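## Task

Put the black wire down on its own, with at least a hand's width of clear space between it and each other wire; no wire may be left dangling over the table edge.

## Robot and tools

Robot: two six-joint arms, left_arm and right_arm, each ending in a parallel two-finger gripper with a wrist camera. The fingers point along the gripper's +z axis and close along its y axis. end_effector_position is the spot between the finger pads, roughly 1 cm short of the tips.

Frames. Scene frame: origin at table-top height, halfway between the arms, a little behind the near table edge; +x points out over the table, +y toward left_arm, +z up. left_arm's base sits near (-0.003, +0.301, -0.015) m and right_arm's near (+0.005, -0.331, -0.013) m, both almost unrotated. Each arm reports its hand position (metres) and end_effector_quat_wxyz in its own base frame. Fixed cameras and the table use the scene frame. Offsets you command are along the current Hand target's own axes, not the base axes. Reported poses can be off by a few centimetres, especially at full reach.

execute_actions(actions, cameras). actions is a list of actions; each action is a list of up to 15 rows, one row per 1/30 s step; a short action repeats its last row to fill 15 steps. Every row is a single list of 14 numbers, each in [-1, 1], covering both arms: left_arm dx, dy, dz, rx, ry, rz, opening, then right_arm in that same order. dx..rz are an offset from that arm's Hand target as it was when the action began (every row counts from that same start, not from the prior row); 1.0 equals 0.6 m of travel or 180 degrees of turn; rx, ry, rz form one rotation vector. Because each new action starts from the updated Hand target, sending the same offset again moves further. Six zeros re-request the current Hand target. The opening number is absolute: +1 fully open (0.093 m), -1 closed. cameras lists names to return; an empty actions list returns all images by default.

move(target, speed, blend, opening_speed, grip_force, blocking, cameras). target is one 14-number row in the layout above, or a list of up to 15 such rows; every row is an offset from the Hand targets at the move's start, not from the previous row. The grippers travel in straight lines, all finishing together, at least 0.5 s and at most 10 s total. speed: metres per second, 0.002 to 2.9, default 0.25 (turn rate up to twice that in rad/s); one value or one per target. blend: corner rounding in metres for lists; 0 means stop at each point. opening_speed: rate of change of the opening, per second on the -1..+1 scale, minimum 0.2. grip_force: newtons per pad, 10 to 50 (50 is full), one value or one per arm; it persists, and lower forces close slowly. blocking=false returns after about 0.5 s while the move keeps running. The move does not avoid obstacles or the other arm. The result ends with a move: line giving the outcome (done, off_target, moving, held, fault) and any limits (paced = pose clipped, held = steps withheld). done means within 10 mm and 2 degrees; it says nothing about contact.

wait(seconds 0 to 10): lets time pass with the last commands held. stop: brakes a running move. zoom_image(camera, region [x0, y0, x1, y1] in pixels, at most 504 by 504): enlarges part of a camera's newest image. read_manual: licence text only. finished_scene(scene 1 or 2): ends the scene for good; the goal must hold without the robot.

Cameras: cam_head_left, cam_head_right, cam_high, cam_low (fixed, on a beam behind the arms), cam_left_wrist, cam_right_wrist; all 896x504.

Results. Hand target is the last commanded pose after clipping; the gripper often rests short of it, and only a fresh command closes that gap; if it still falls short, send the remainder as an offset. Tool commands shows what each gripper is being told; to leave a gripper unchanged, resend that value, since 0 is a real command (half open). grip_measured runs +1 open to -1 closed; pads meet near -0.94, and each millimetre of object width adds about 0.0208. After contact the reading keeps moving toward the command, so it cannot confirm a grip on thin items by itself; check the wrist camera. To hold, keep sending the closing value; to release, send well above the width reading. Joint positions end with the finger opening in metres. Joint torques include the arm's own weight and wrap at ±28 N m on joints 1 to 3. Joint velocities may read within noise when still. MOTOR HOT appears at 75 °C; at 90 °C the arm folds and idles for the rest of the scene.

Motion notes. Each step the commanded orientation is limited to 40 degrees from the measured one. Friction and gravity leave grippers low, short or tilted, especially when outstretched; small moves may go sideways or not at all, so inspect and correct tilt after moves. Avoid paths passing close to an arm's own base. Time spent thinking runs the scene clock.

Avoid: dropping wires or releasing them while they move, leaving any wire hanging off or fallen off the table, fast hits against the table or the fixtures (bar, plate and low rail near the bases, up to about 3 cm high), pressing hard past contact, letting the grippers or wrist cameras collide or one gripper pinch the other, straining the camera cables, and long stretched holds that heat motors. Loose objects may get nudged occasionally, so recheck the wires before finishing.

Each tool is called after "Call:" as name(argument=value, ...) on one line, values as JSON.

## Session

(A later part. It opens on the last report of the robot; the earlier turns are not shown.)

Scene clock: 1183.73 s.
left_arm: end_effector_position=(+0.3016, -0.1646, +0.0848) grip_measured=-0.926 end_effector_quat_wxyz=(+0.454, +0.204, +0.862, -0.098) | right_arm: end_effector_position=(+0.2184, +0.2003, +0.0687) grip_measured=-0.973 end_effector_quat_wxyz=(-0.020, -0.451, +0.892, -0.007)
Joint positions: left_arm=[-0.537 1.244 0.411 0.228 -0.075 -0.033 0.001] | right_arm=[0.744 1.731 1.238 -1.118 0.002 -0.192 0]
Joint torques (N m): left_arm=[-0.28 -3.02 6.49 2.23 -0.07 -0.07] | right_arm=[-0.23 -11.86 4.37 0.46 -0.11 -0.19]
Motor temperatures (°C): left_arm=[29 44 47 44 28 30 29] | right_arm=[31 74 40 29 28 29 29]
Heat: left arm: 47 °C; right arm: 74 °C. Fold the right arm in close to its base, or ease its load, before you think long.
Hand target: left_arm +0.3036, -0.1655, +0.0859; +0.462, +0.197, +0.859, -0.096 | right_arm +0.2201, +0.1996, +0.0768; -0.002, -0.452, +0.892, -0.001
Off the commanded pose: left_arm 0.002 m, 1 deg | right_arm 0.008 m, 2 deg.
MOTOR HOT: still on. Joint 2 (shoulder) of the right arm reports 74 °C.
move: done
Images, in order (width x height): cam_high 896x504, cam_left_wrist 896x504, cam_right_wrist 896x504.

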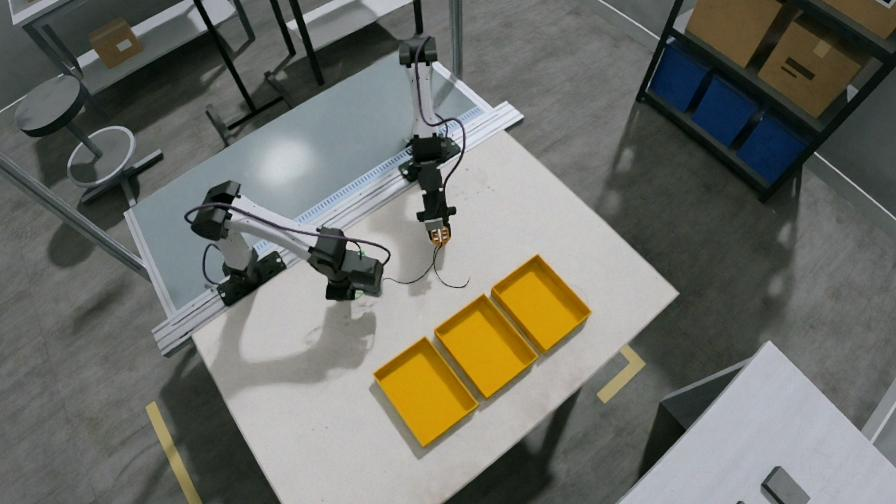

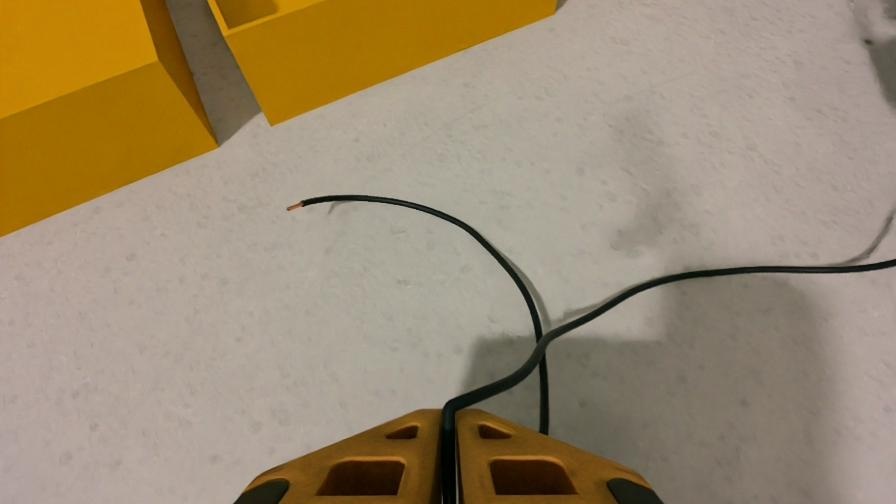

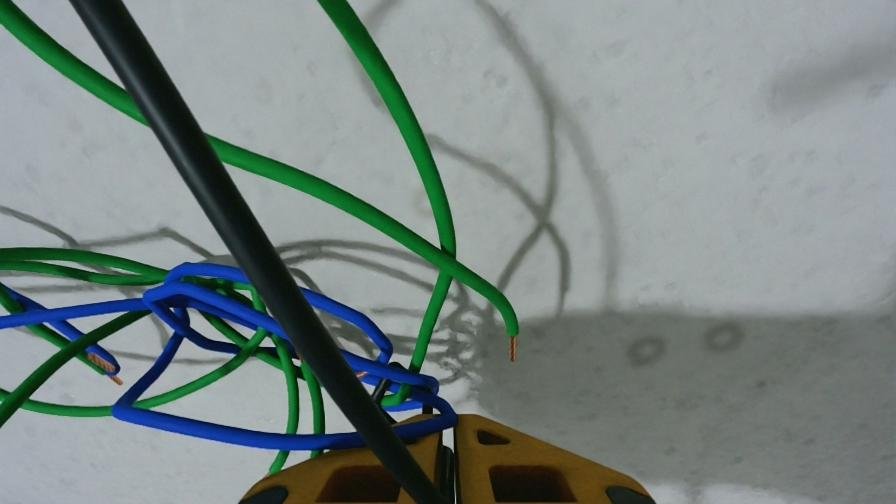

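Call:
zoom_image(camera="cam_right_wrist", region=[330, 320, 490, 440])

Scaled by 3.150 from the camera's 896x504 image, which has a finer 1280x720 frame.

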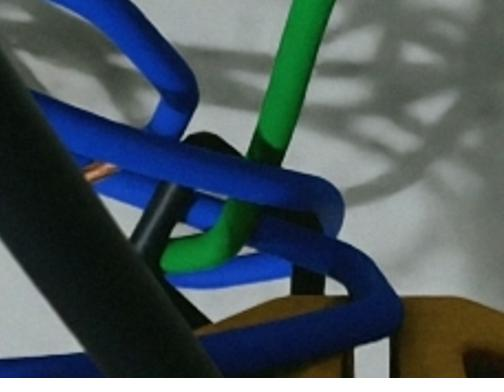

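Call:
move(target=[[0.055,-0.001,0.037,0,0,0,-0.933609,0,0,0.03,0,0,0.0,-1],[0.055,-0.001,0.037,0,0,0,-0.5,0,0,0.03,0,0,0.0,-1],[-0.11,0.002,-0.08,0,0,0,-0.5,0,0,0.03,0,0,0.0,-1]], speed=0.15, cameras=["cam_right_wrist","cam_left_wrist","cam_high"])

Scene clock: 1203.80 s.
left_arm: end_effector_position=(+0.2958, -0.1604, +0.1494) grip_measured=-0.503 end_effector_quat_wxyz=(+0.443, +0.204, +0.868, -0.093) | right_arm: end_effector_position=(+0.2182, +0.2001, +0.0555) grip_measured=-0.973 end_effector_quat_wxyz=(-0.013, -0.451, +0.892, -0.005)
Joint positions: left_arm=[-0.537 1.077 0.624 -0.182 -0.08 -0.036 0.021] | right_arm=[0.744 1.731 1.184 -1.05 0.002 -0.193 0]
Joint torques (N m): left_arm=[-0.44 -4.14 10.45 1.93 -0.06 -0.06] | right_arm=[-0.23 -10.17 4.3 0.53 -0.1 -0.19]
Motor temperatures (°C): left_arm=[29 41 47 46 28 30 28] | right_arm=[31 69 39 29 28 29 29]
Heat: left arm: 47 °C; right arm: 69 °C.
Hand target: left_arm +0.3004, -0.1642, +0.1673; +0.462, +0.197, +0.859, -0.096 | right_arm +0.2201, +0.1996, +0.0588; -0.002, -0.452, +0.892, -0.001
Off the commanded pose: left_arm 0.019 m, 3 deg | right_arm 0.004 m, 1 deg.
MOTOR HOT: cleared for the motors of the right arm.
move: off_target (left_arm)
Images, in order (width x height): cam_high 896x504, cam_left_wrist 896x504, cam_right_wrist 896x504.

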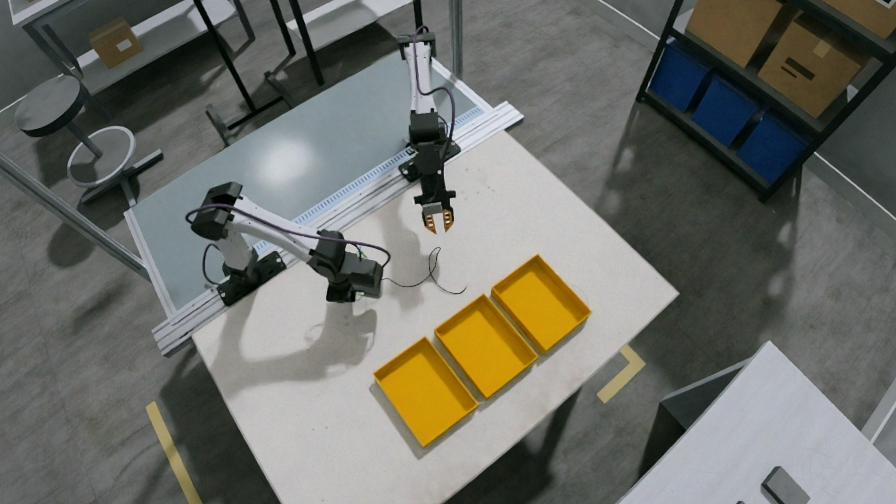

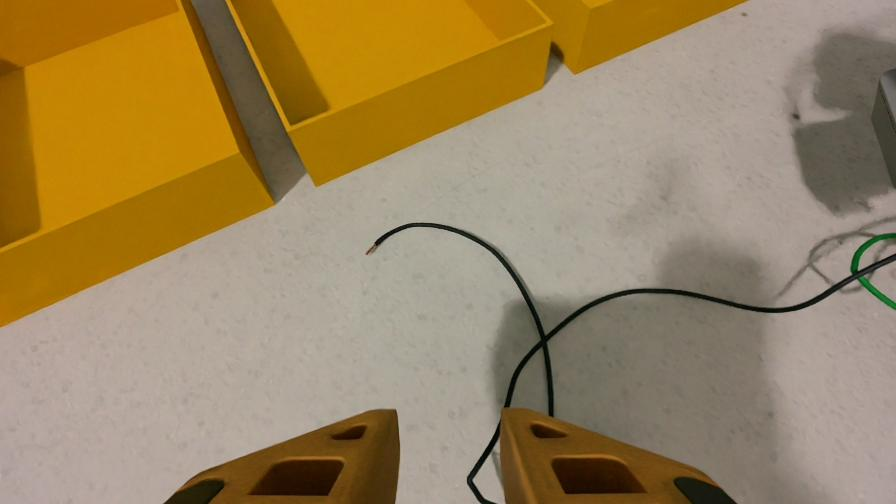

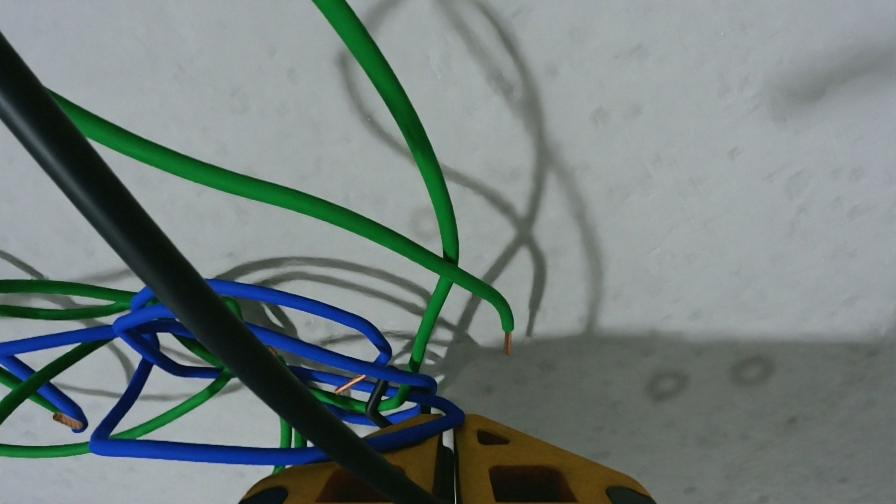

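Call:
move(target=[0.080,-0.318,-0.032,0.162,-0.003,0.108,-0.5,0,0,0,0,0,0.0,-1], speed=0.2, cameras=["cam_left_wrist","cam_head_left"])

Call:
zoom_image(camera="cam_left_wrist", region=[300, 100, 600, 300])

Scene clock: 1221.93 s.
left_arm: end_effector_position=(+0.1810, -0.3100, +0.1278) grip_measured=-0.503 end_effector_quat_wxyz=(+0.402, +0.440, +0.772, -0.221) | right_arm: end_effector_position=(+0.2182, +0.2001, +0.0555) grip_measured=-0.973 end_effector_quat_wxyz=(-0.013, -0.451, +0.892, -0.005)
Joint positions: left_arm=[-1.055 1.209 0.594 -0.002 -0.028 -0.004 0.021] | right_arm=[0.744 1.731 1.184 -1.05 0.002 -0.193 0]
Joint torques (N m): left_arm=[-0.1 -3.23 8.5 2.21 0.28 0.18] | right_arm=[-0.24 -10.18 4.33 0.53 -0.11 -0.2]
Motor temperatures (°C): left_arm=[29 39 50 45 28 30 28] | right_arm=[31 66 38 29 28 29 29]
Heat: left arm: 50 °C; right arm: 66 °C.
Hand target: left_arm +0.1806, -0.3180, +0.1351; +0.412, +0.447, +0.760, -0.231 | right_arm +0.2201, +0.1996, +0.0588; -0.002, -0.452, +0.892, -0.001
Off the commanded pose: left_arm 0.011 m, 2 deg | right_arm 0.004 m, 1 deg.
move: off_target (left_arm)
Images, in order (width x height): cam_head_left 896x504, cam_left_wrist 896x504.

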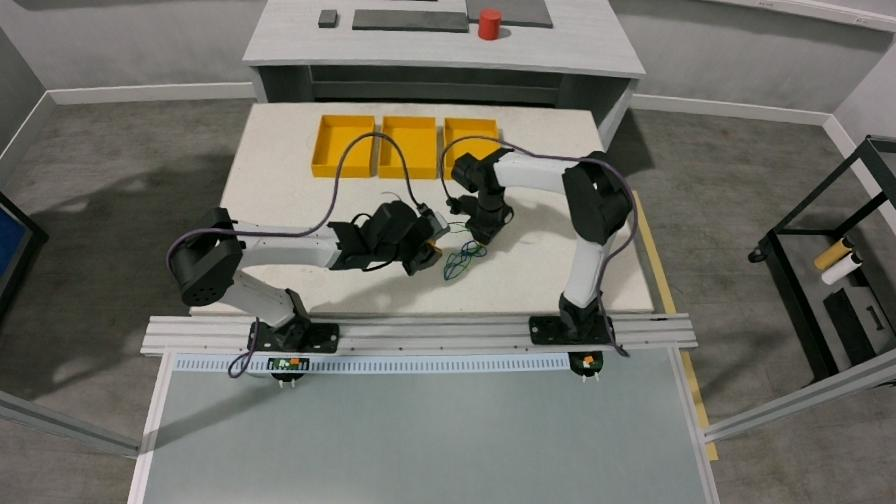

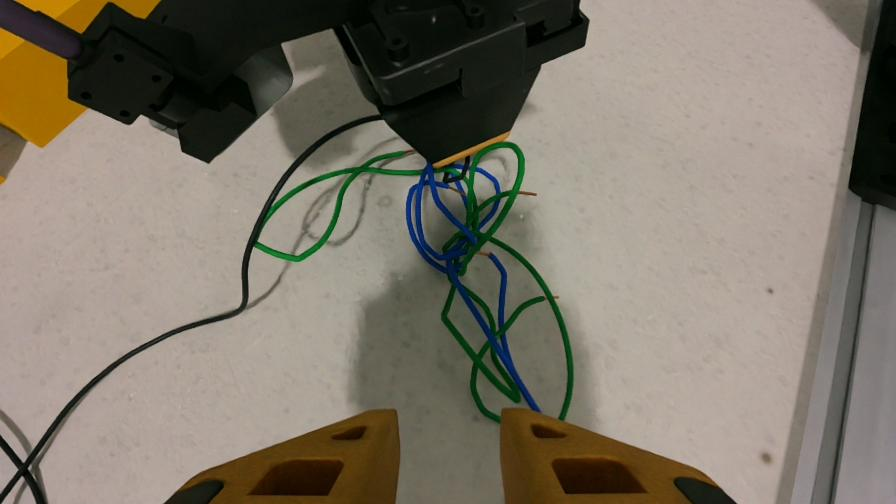

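Scaled by 1.680 from the camera's 896x504 image, which has a finer 1280x720 frame.

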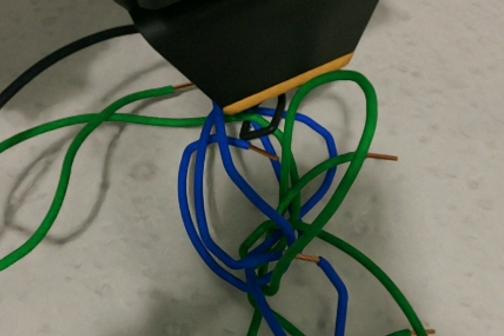

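Call:
zoom_image(camera="cam_left_wrist", region=[390, 130, 550, 240])

Scaled by 3.150 from the camera's 896x504 image, which has a finer 1280x720 frame.

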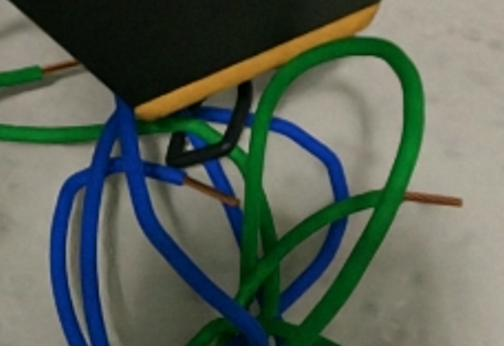

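Call:
move(target=[[0,0,0,0,0,0,-0.5,0,0,0.02,0,0,0.0,-1],[0,0,0,0,0,0,-0.5,0,0,0.02,0,0,0.0,-0.4],[0,0,0,0,0,0,-0.5,0,0,-0.1,0,0,0.0,-0.4],[0,0,0,0,0,0,-0.5,0.15,-0.1,-0.13,0,0,0.0,-0.4]], speed=0.15, cameras=["cam_left_wrist","cam_right_wrist"])

Call:
zoom_image(camera="cam_left_wrist", region=[360, 80, 580, 280])

Scene clock: 1258.17 s.
left_arm: end_effector_position=(+0.1810, -0.3101, +0.1279) grip_measured=-0.503 end_effector_quat_wxyz=(+0.402, +0.440, +0.771, -0.221) | right_arm: end_effector_position=(+0.2220, +0.0966, +0.1334) grip_measured=-0.403 end_effector_quat_wxyz=(+0.000, -0.451, +0.892, -0.001)
Joint positions: left_arm=[-1.055 1.209 0.594 -0.002 -0.028 -0.004 0.021] | right_arm=[0.412 1.457 1.217 -1.331 0.002 -0.524 0.026]
Joint torques (N m): left_arm=[-0.1 -3.23 8.53 2.2 0.28 0.18] | right_arm=[-0.31 -8.21 4.62 0.23 -0.11 -0.17]
Motor temperatures (°C): left_arm=[29 37 49 46 28 30 28] | right_arm=[31 62 38 29 28 29 29]
Heat: left arm: 49 °C; right arm: 62 °C.
Hand target: left_arm +0.1806, -0.3180, +0.1350; +0.412, +0.447, +0.760, -0.231 | right_arm +0.2155, +0.0918, +0.1373; -0.002, -0.452, +0.892, -0.001
Off the commanded pose: left_arm 0.011 m, 2 deg | right_arm 0.009 m, 0 deg.
move: off_target (left_arm)
Images, in order (width x height): cam_left_wrist 896x504, cam_right_wrist 896x504.

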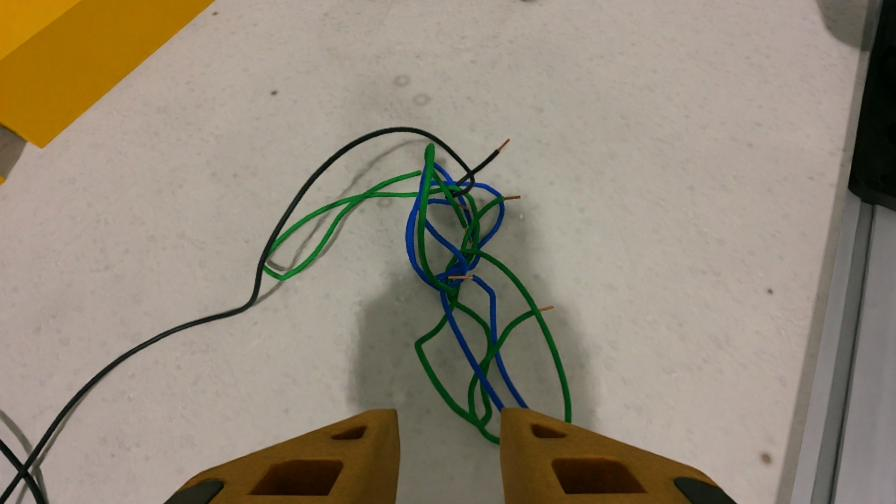

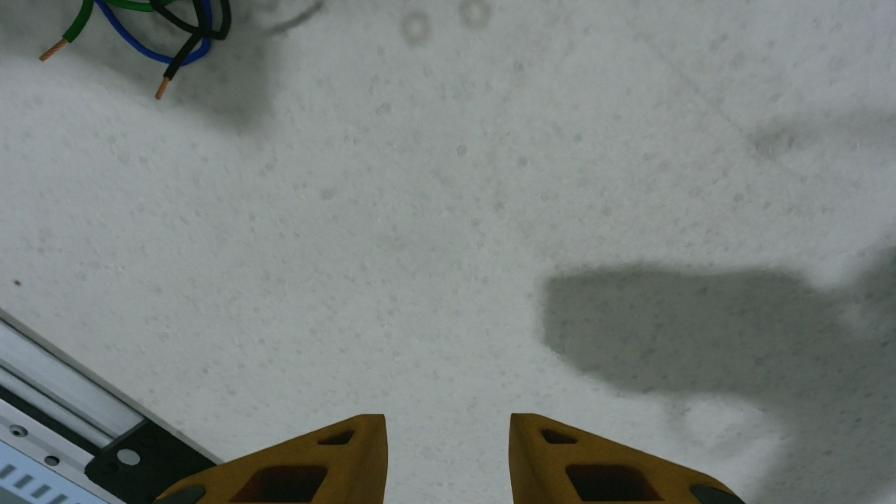

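Scaled by 2.291 from the camera's 896x504 image, which has a finer 1280x720 frame.

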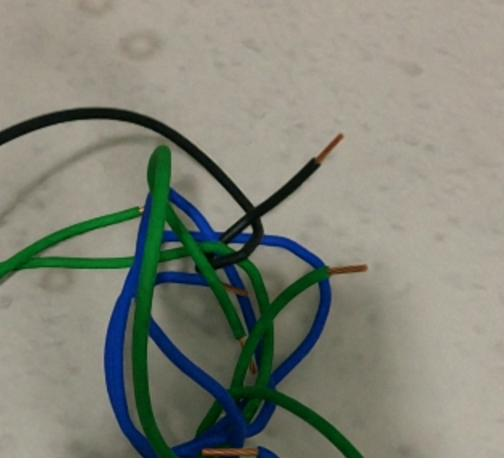

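Call:
move(target=[0,0,0,0,0,0,-0.5,-0.172,0.016,0.05,0,0,0.128,-0.4], speed=0.2, cameras=["cam_left_wrist","cam_right_wrist"])

Scene clock: 1297.93 s.
left_arm: end_effector_position=(+0.1810, -0.3101, +0.1279) grip_measured=-0.503 end_effector_quat_wxyz=(+0.402, +0.440, +0.771, -0.221) | right_arm: end_effector_position=(+0.2644, +0.1750, +0.1058) grip_measured=-0.403 end_effector_quat_wxyz=(-0.007, -0.266, +0.964, -0.004)
Joint positions: left_arm=[-1.055 1.209 0.594 -0.002 -0.028 -0.004 0.021] | right_arm=[0.586 1.761 1.423 -1.249 0.002 0.048 0.026]
Joint torques (N m): left_arm=[-0.1 -3.23 8.49 2.2 0.27 0.18] | right_arm=[0.8 -7.56 6.76 0.48 -0.09 -0.02]
Motor temperatures (°C): left_arm=[29 36 49 47 28 30 28] | right_arm=[31 57 38 29 28 29 29]
Heat: left arm: 49 °C; right arm: 57 °C.
Hand target: left_arm +0.1806, -0.3180, +0.1350; +0.412, +0.447, +0.760, -0.231 | right_arm +0.2686, +0.1805, +0.1067; -0.002, -0.265, +0.964, -0.002
Off the commanded pose: left_arm 0.011 m, 2 deg | right_arm 0.007 m, 1 deg.
move: off_target (left_arm)
Images, in order (width x height): cam_left_wrist 896x504, cam_right_wrist 896x504.

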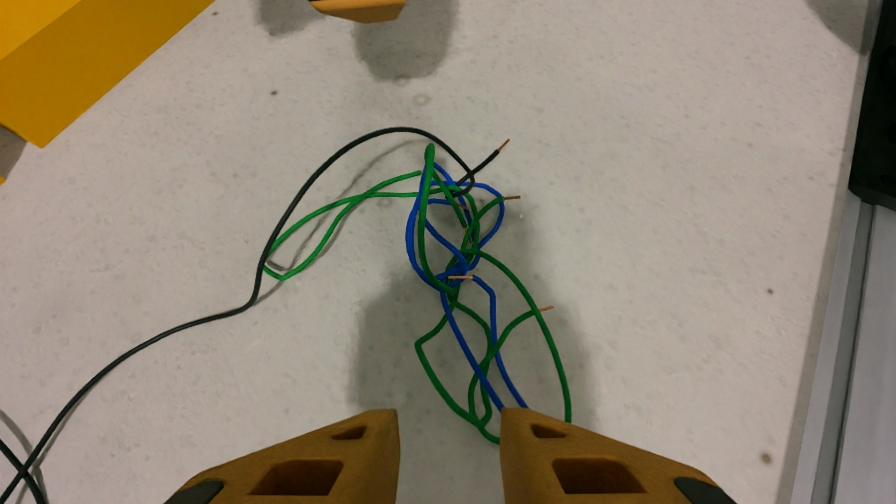

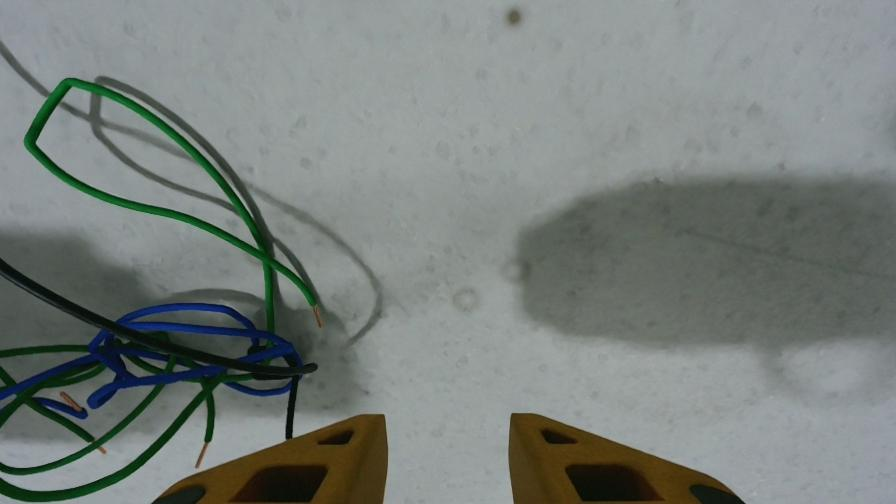

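Call:
zoom_image(camera="cam_left_wrist", region=[430, 130, 530, 220])

Call:
zoom_image(camera="cam_right_wrist", region=[220, 310, 360, 450])

Scaled by 5.040 from the camera's 896x504 image, which has a finer 1280x720 frame.

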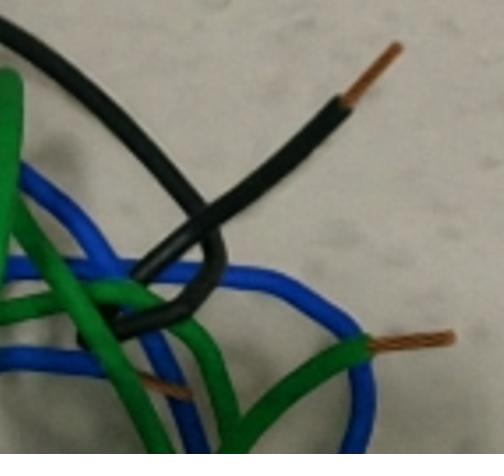

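Scaled by 3.600 from the camera's 896x504 image, which has a finer 1280x720 frame.

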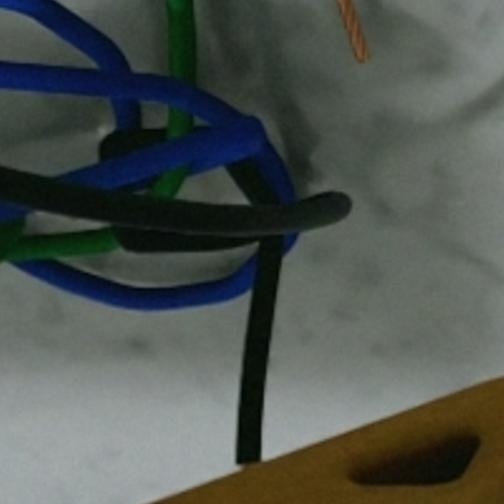

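Call:
move(target=[[0,0,0,0,0,0,-0.5,0.02,0.075,-0.045,0,0,0,-0.4],[0,0,0,0,0,0,-0.5,0.02,0.075,0.03,0,0,0,-0.4]], speed=0.2, cameras=["cam_left_wrist","cam_right_wrist"])

Call:
zoom_image(camera="cam_left_wrist", region=[360, 50, 580, 230])

Scene clock: 1344.03 s.
left_arm: end_effector_position=(+0.1810, -0.3101, +0.1280) grip_measured=-0.503 end_effector_quat_wxyz=(+0.403, +0.440, +0.771, -0.221) | right_arm: end_effector_position=(+0.2360, +0.2117, +0.0905) grip_measured=-0.403 end_effector_quat_wxyz=(-0.003, -0.267, +0.964, -0.003)
Joint positions: left_arm=[-1.055 1.209 0.594 -0.001 -0.028 -0.004 0.021] | right_arm=[0.732 1.761 1.362 -1.18 0.002 0.192 0.026]
Joint torques (N m): left_arm=[-0.09 -3.22 8.5 2.19 0.27 0.17] | right_arm=[0.57 -8.85 4.67 0.56 -0.09 0]
Motor temperatures (°C): left_arm=[29 35 49 48 28 30 28] | right_arm=[31 56 41 29 28 29 28]
Heat: left arm: 49 °C; right arm: 56 °C.
Hand target: left_arm +0.1806, -0.3180, +0.1351; +0.412, +0.447, +0.760, -0.231 | right_arm +0.2353, +0.2131, +0.0888; -0.002, -0.265, +0.964, -0.001
Off the commanded pose: left_arm 0.011 m, 2 deg | right_arm 0.002 m, 0 deg.
move: off_target (left_arm)
Images, in order (width x height): cam_left_wrist 896x504, cam_right_wrist 896x504.

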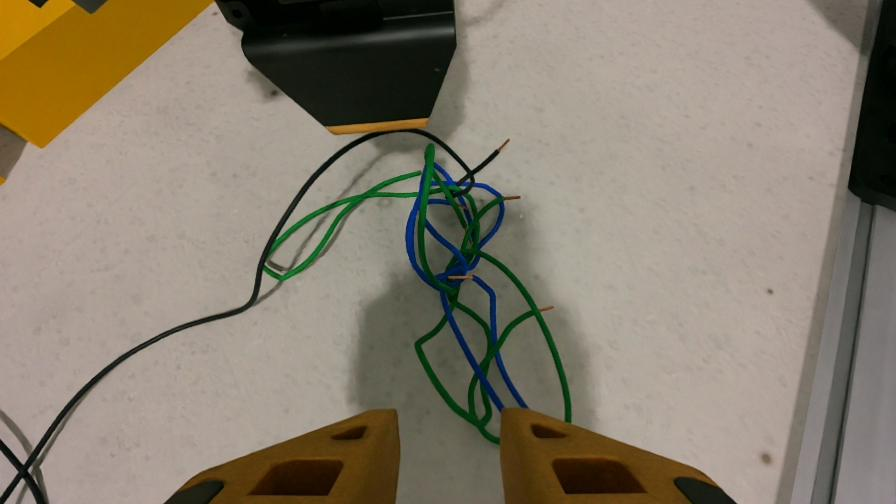

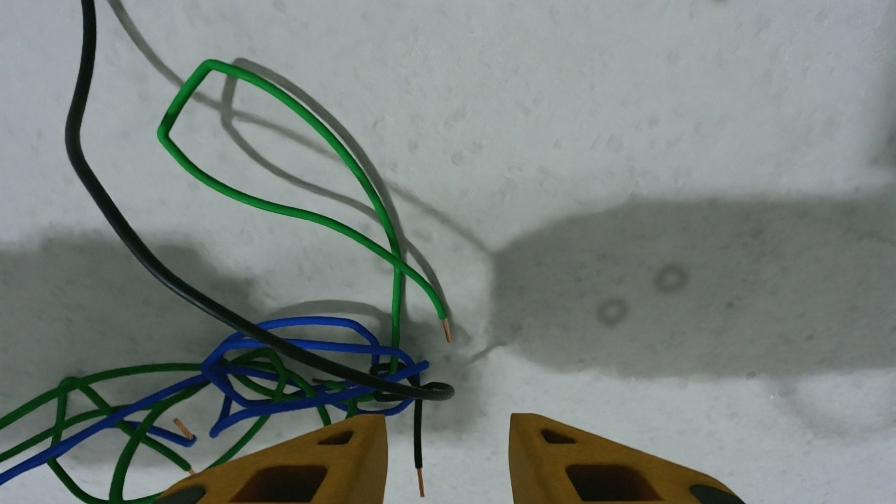

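Scaled by 2.291 from the camera's 896x504 image, which has a finer 1280x720 frame.

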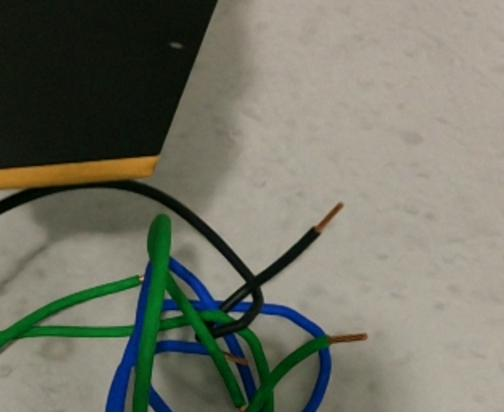

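Call:
move(target=[[-0.05,0.1,-0.19,0,0,0,-0.5,0,0,-0.04,0,0,0,-0.4],[-0.05,0.1,-0.19,0,0,0,-0.5,0.014,0.018,-0.04,0,0,-0.233,-0.4]], speed=0.25, cameras=["cam_left_wrist","cam_right_wrist"])

Scene clock: 1369.17 s.
left_arm: end_effector_position=(+0.1894, -0.2185, +0.2096) grip_measured=-0.503 end_effector_quat_wxyz=(+0.398, +0.443, +0.770, -0.227) | right_arm: end_effector_position=(+0.2286, +0.2200, +0.1044) grip_measured=-0.403 end_effector_quat_wxyz=(-0.007, -0.586, +0.811, -0.002)
Joint positions: left_arm=[-0.695 0.861 0.773 -0.559 0.28 0.21 0.021] | right_arm=[0.768 1.761 1.417 -1.242 0.002 -0.484 0.026]
Joint torques (N m): left_arm=[1.17 -0.85 10.86 1.85 0.42 0.19] | right_arm=[0.91 -11.93 4.74 0.25 -0.13 -0.19]
Motor temperatures (°C): left_arm=[29 35 50 48 28 30 28] | right_arm=[31 56 40 29 28 29 28]
Heat: left arm: 50 °C; right arm: 56 °C.
Hand target: left_arm +0.1928, -0.2210, +0.2241; +0.412, +0.447, +0.760, -0.231 | right_arm +0.2226, +0.2183, +0.1128; -0.002, -0.593, +0.806, -0.001
Off the commanded pose: left_arm 0.015 m, 2 deg | right_arm 0.010 m, 1 deg.
move: off_target (left_arm)
Images, in order (width x height): cam_left_wrist 896x504, cam_right_wrist 896x504.

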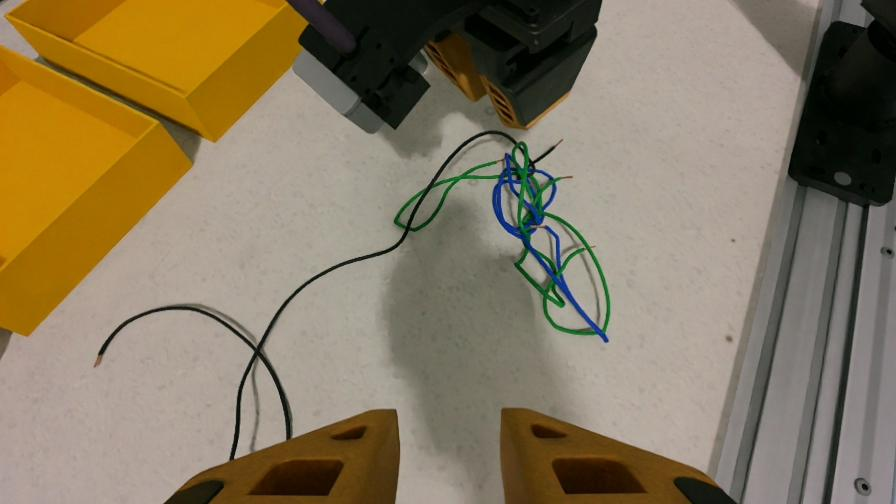

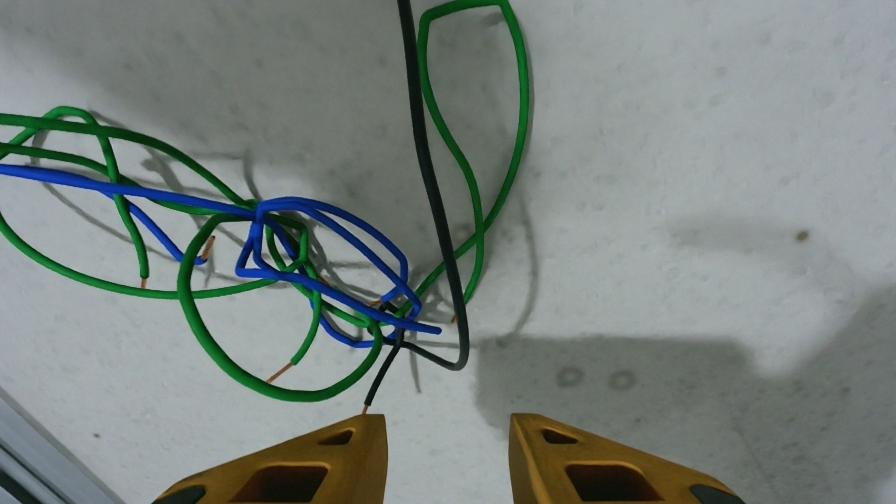

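Call:
move(target=[[-0.05,0.1,-0.19,0,0,0,-0.5,-0.004,-0.003,0.09,0,0,0,-0.4],[-0.05,0.1,-0.19,0,0,0,-0.5,-0.004,-0.003,0.09,0,0,0,-1]], speed=0.2, cameras=["cam_left_wrist","cam_right_wrist"])

Scene clock: 1385.90 s.
left_arm: end_effector_position=(+0.2031, -0.1240, +0.3029) grip_measured=-0.503 end_effector_quat_wxyz=(+0.399, +0.441, +0.769, -0.233) | right_arm: end_effector_position=(+0.2271, +0.2186, +0.0648) grip_measured=-0.973 end_effector_quat_wxyz=(+0.004, -0.587, +0.810, -0.001)
Joint positions: left_arm=[-0.032 0.973 1.259 -1.21 0.771 0.738 0.021] | right_arm=[0.768 1.761 1.257 -1.06 0.002 -0.486 0]
Joint torques (N m): left_arm=[1.16 -0.29 9.31 1.34 0.7 0.2] | right_arm=[0.83 -7.45 4.51 0.59 -0.14 -0.19]
Motor temperatures (°C): left_arm=[29 35 53 47 28 30 28] | right_arm=[31 58 40 29 28 29 28]
Heat: left arm: 53 °C; right arm: 58 °C.
Hand target: left_arm +0.2049, -0.1242, +0.3134; +0.412, +0.447, +0.760, -0.231 | right_arm +0.2248, +0.2198, +0.0587; -0.002, -0.593, +0.806, -0.001
Off the commanded pose: left_arm 0.011 m, 2 deg | right_arm 0.007 m, 1 deg.
move: off_target (left_arm)
Images, in order (width x height): cam_left_wrist 896x504, cam_right_wrist 896x504.

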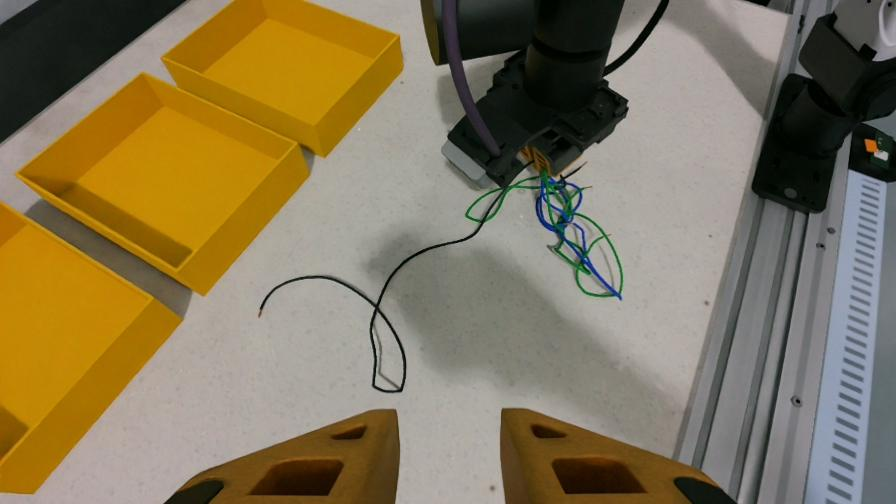

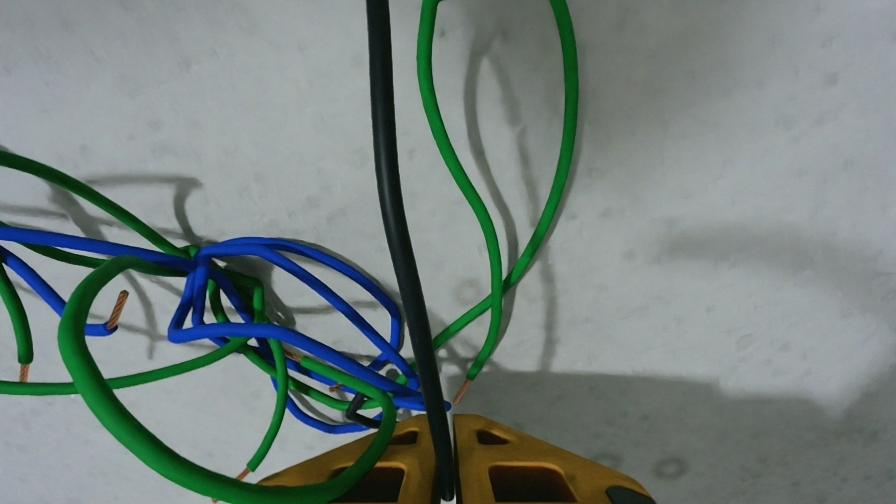

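Call:
move(target=[[0,0,0,0,0,0,-0.5,0,0,-0.05,0,0,0,-1],[0,0,0,0,0,0,-0.5,0.175,-0.02,-0.08,0,0,0,-1]], speed=0.1, cameras=["cam_left_wrist","cam_right_wrist"])

Call:
zoom_image(camera="cam_left_wrist", region=[460, 80, 700, 300])

Scene clock: 1397.37 s.
left_arm: end_effector_position=(+0.2031, -0.1240, +0.3029) grip_measured=-0.503 end_effector_quat_wxyz=(+0.399, +0.441, +0.769, -0.233) | right_arm: end_effector_position=(+0.2109, +0.1215, +0.1030) grip_measured=-0.973 end_effector_quat_wxyz=(-0.001, -0.592, +0.806, -0.001)
Joint positions: left_arm=[-0.032 0.973 1.259 -1.21 0.771 0.738 0.021] | right_arm=[0.524 1.47 1.107 -1.21 0.002 -0.742 0]
Joint torques (N m): left_arm=[1.16 -0.29 9.32 1.34 0.7 0.2] | right_arm=[-0.31 -8.46 4.56 0.21 -0.13 -0.19]
Motor temperatures (°C): left_arm=[29 34 54 46 28 30 28] | right_arm=[31 57 39 29 28 29 29]
Heat: left arm: 54 °C; right arm: 57 °C.
Hand target: left_arm +0.2049, -0.1242, +0.3134; +0.412, +0.447, +0.760, -0.231 | right_arm +0.2051, +0.1161, +0.1072; -0.002, -0.592, +0.806, -0.001
Off the commanded pose: left_arm 0.011 m, 2 deg | right_arm 0.009 m, 0 deg.
move: off_target (left_arm)
Images, in order (width x height): cam_left_wrist 896x504, cam_right_wrist 896x504.

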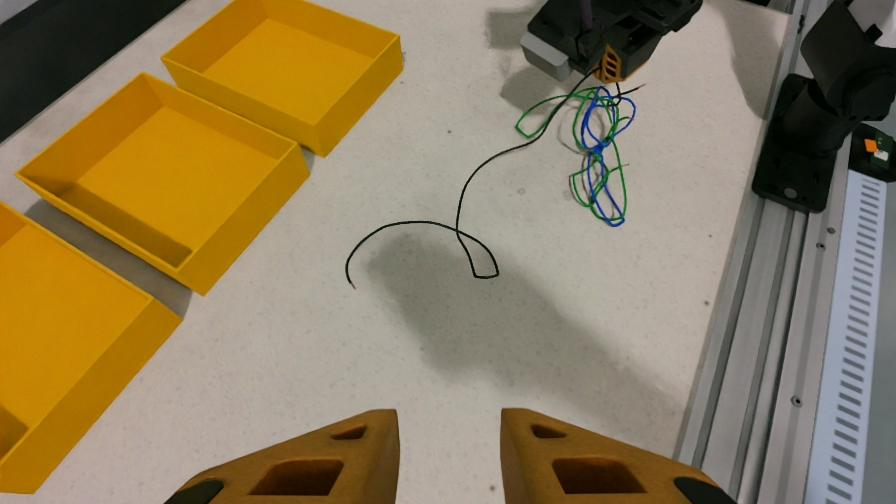

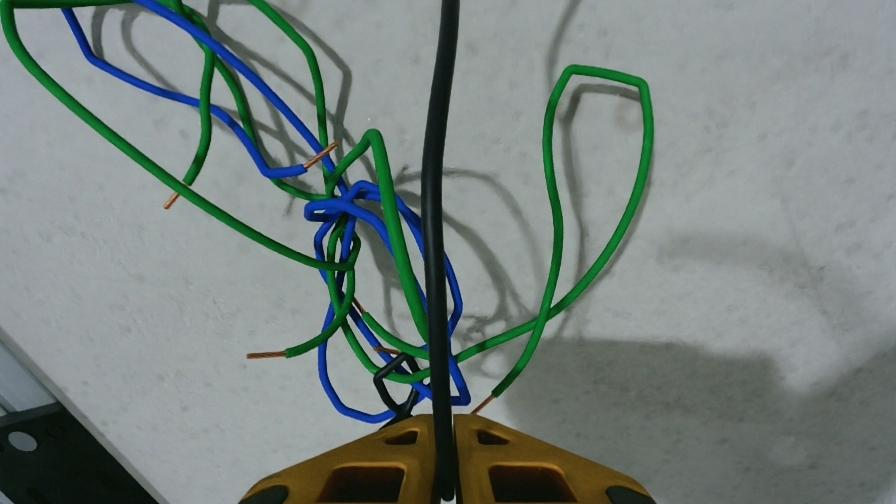

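Scaled by 2.100 from the camera's 896x504 image, which has a finer 1280x720 frame.

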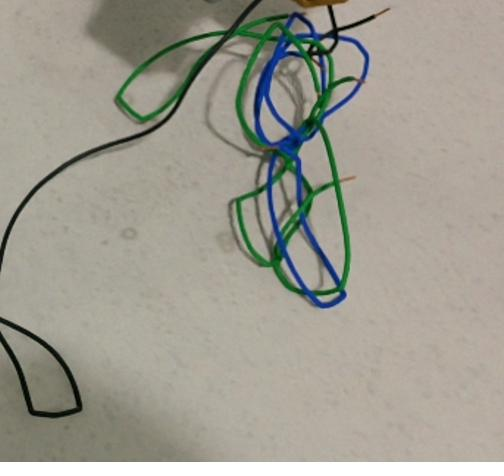

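Call:
move(target=[[0,0,0,0,0,0,-0.5,0,0,0.06,0,0,0.4,-1]], speed=0.3, cameras=["cam_left_wrist","cam_right_wrist"])

Call:
zoom_image(camera="cam_left_wrist", region=[460, 40, 760, 260])

Scene clock: 1425.93 s.
left_arm: end_effector_position=(+0.2031, -0.1240, +0.3029) grip_measured=-0.503 end_effector_quat_wxyz=(+0.399, +0.441, +0.769, -0.233) | right_arm: end_effector_position=(+0.2037, +0.1164, +0.0725) grip_measured=-0.973 end_effector_quat_wxyz=(-0.005, -0.013, +1.000, -0.004)
Joint positions: left_arm=[-0.032 0.973 1.259 -1.21 0.771 0.738 0.021] | right_arm=[0.521 1.47 0.984 -1.099 0.002 0.494 0]
Joint torques (N m): left_arm=[1.14 -0.28 9.29 1.34 0.69 0.19] | right_arm=[-0.12 -6.08 4.45 0.58 -0.06 0.01]
Motor temperatures (°C): left_arm=[29 34 55 44 28 30 28] | right_arm=[31 56 39 29 28 29 29]
Heat: left arm: 55 °C; right arm: 56 °C.
Hand target: left_arm +0.2049, -0.1242, +0.3134; +0.412, +0.447, +0.760, -0.231 | right_arm +0.2051, +0.1160, +0.0712; -0.001, -0.006, +1.000, -0.002
Off the commanded pose: left_arm 0.011 m, 2 deg | right_arm 0.002 m, 1 deg.
move: off_target (left_arm)
Images, in order (width x height): cam_left_wrist 896x504, cam_right_wrist 896x504.

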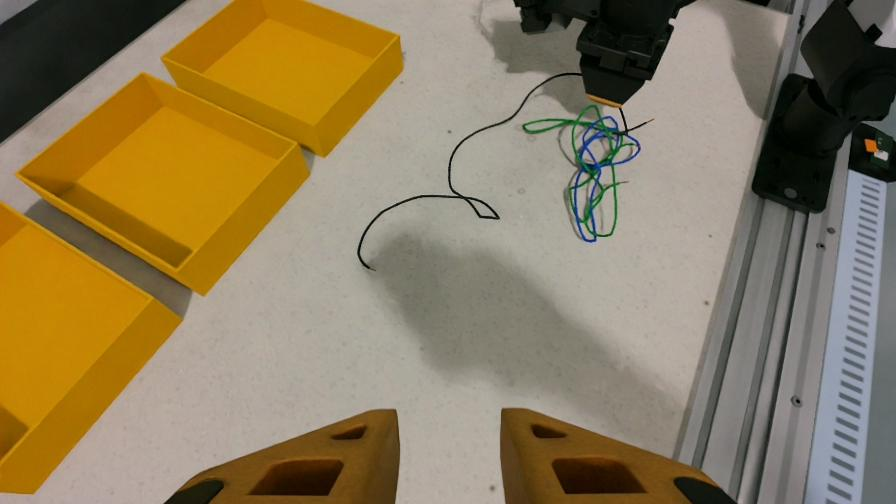

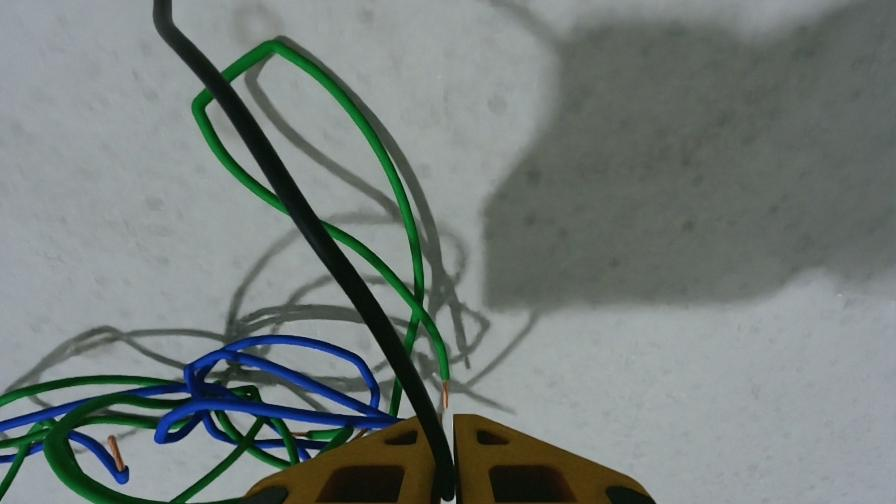

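Scaled by 1.680 from the camera's 896x504 image, which has a finer 1280x720 frame.

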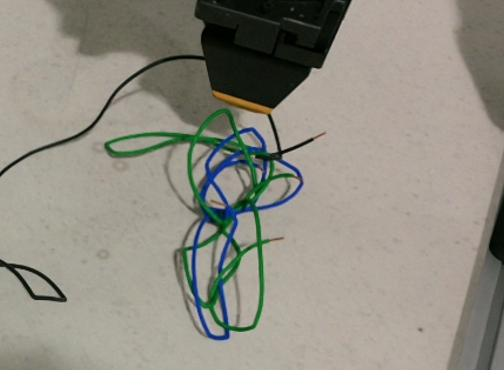

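Call:
move(target=[[0.05,-0.202,0.522,0,0,0,-0.5,0,0,0,0,0,0,-1]], speed=0.2, cameras=["cam_left_wrist","cam_right_wrist"])

Call:
zoom_image(camera="cam_left_wrist", region=[360, 80, 660, 400])

Scene clock: 1445.03 s.
left_arm: end_effector_position=(+0.2161, -0.3832, +0.0982) grip_measured=-0.503 end_effector_quat_wxyz=(+0.390, +0.458, +0.767, -0.224) | right_arm: end_effector_position=(+0.2037, +0.1164, +0.0725) grip_measured=-0.973 end_effector_quat_wxyz=(-0.005, -0.013, +1.000, -0.004)
Joint positions: left_arm=[-1.056 1.616 0.813 0.165 0.003 0.019 0.021] | right_arm=[0.521 1.47 0.984 -1.099 0.002 0.495 0]
Joint torques (N m): left_arm=[-0.08 -6.46 9.8 2.19 -0.03 -0.06] | right_arm=[-0.1 -6.06 4.45 0.58 -0.06 0.02]
Motor temperatures (°C): left_arm=[29 33 55 44 28 30 28] | right_arm=[31 54 39 29 28 29 29]
Heat: left arm: 55 °C; right arm: 54 °C.
Hand target: left_arm +0.2232, -0.3945, +0.1126; +0.412, +0.447, +0.760, -0.231 | right_arm +0.2051, +0.1160, +0.0712; -0.001, -0.006, +1.000, -0.002
Off the commanded pose: left_arm 0.020 m, 3 deg | right_arm 0.002 m, 1 deg.
move: off_target (left_arm)
Images, in order (width x height): cam_left_wrist 896x504, cam_right_wrist 896x504.

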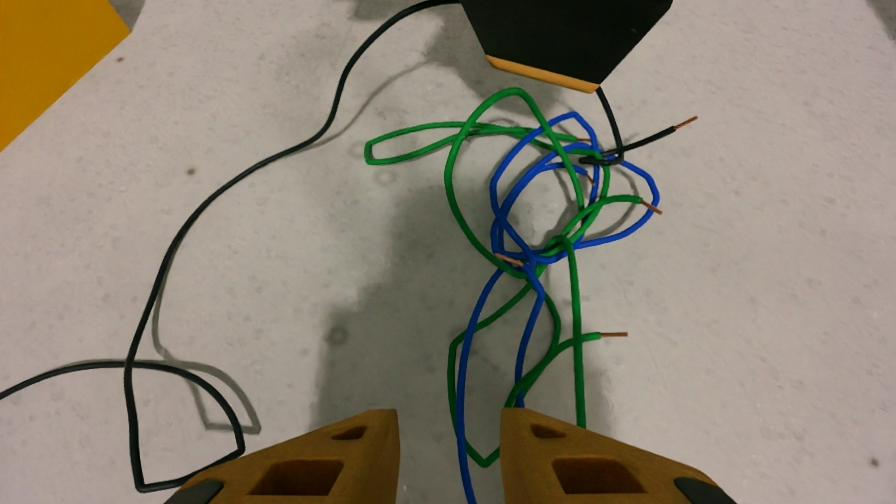

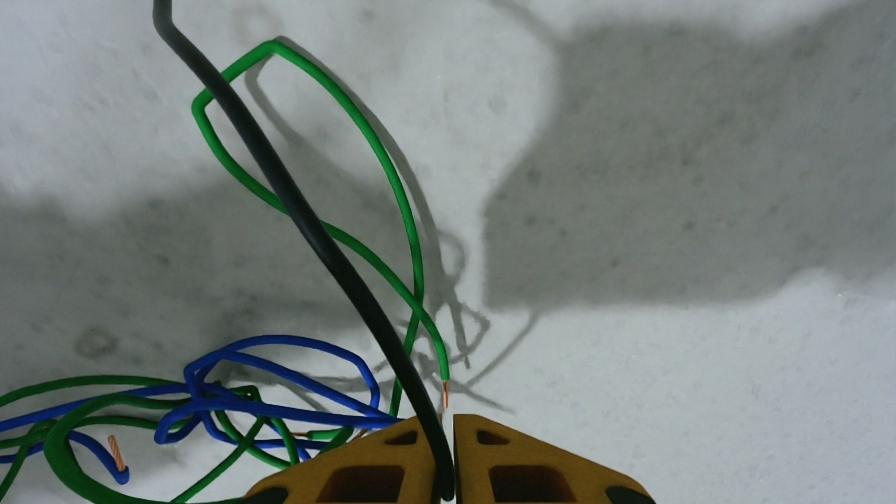

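Scaled by 1.575 from the camera's 896x504 image, which has a finer 1280x720 frame.

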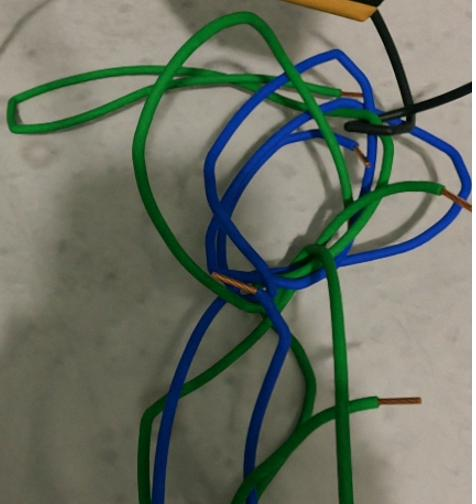

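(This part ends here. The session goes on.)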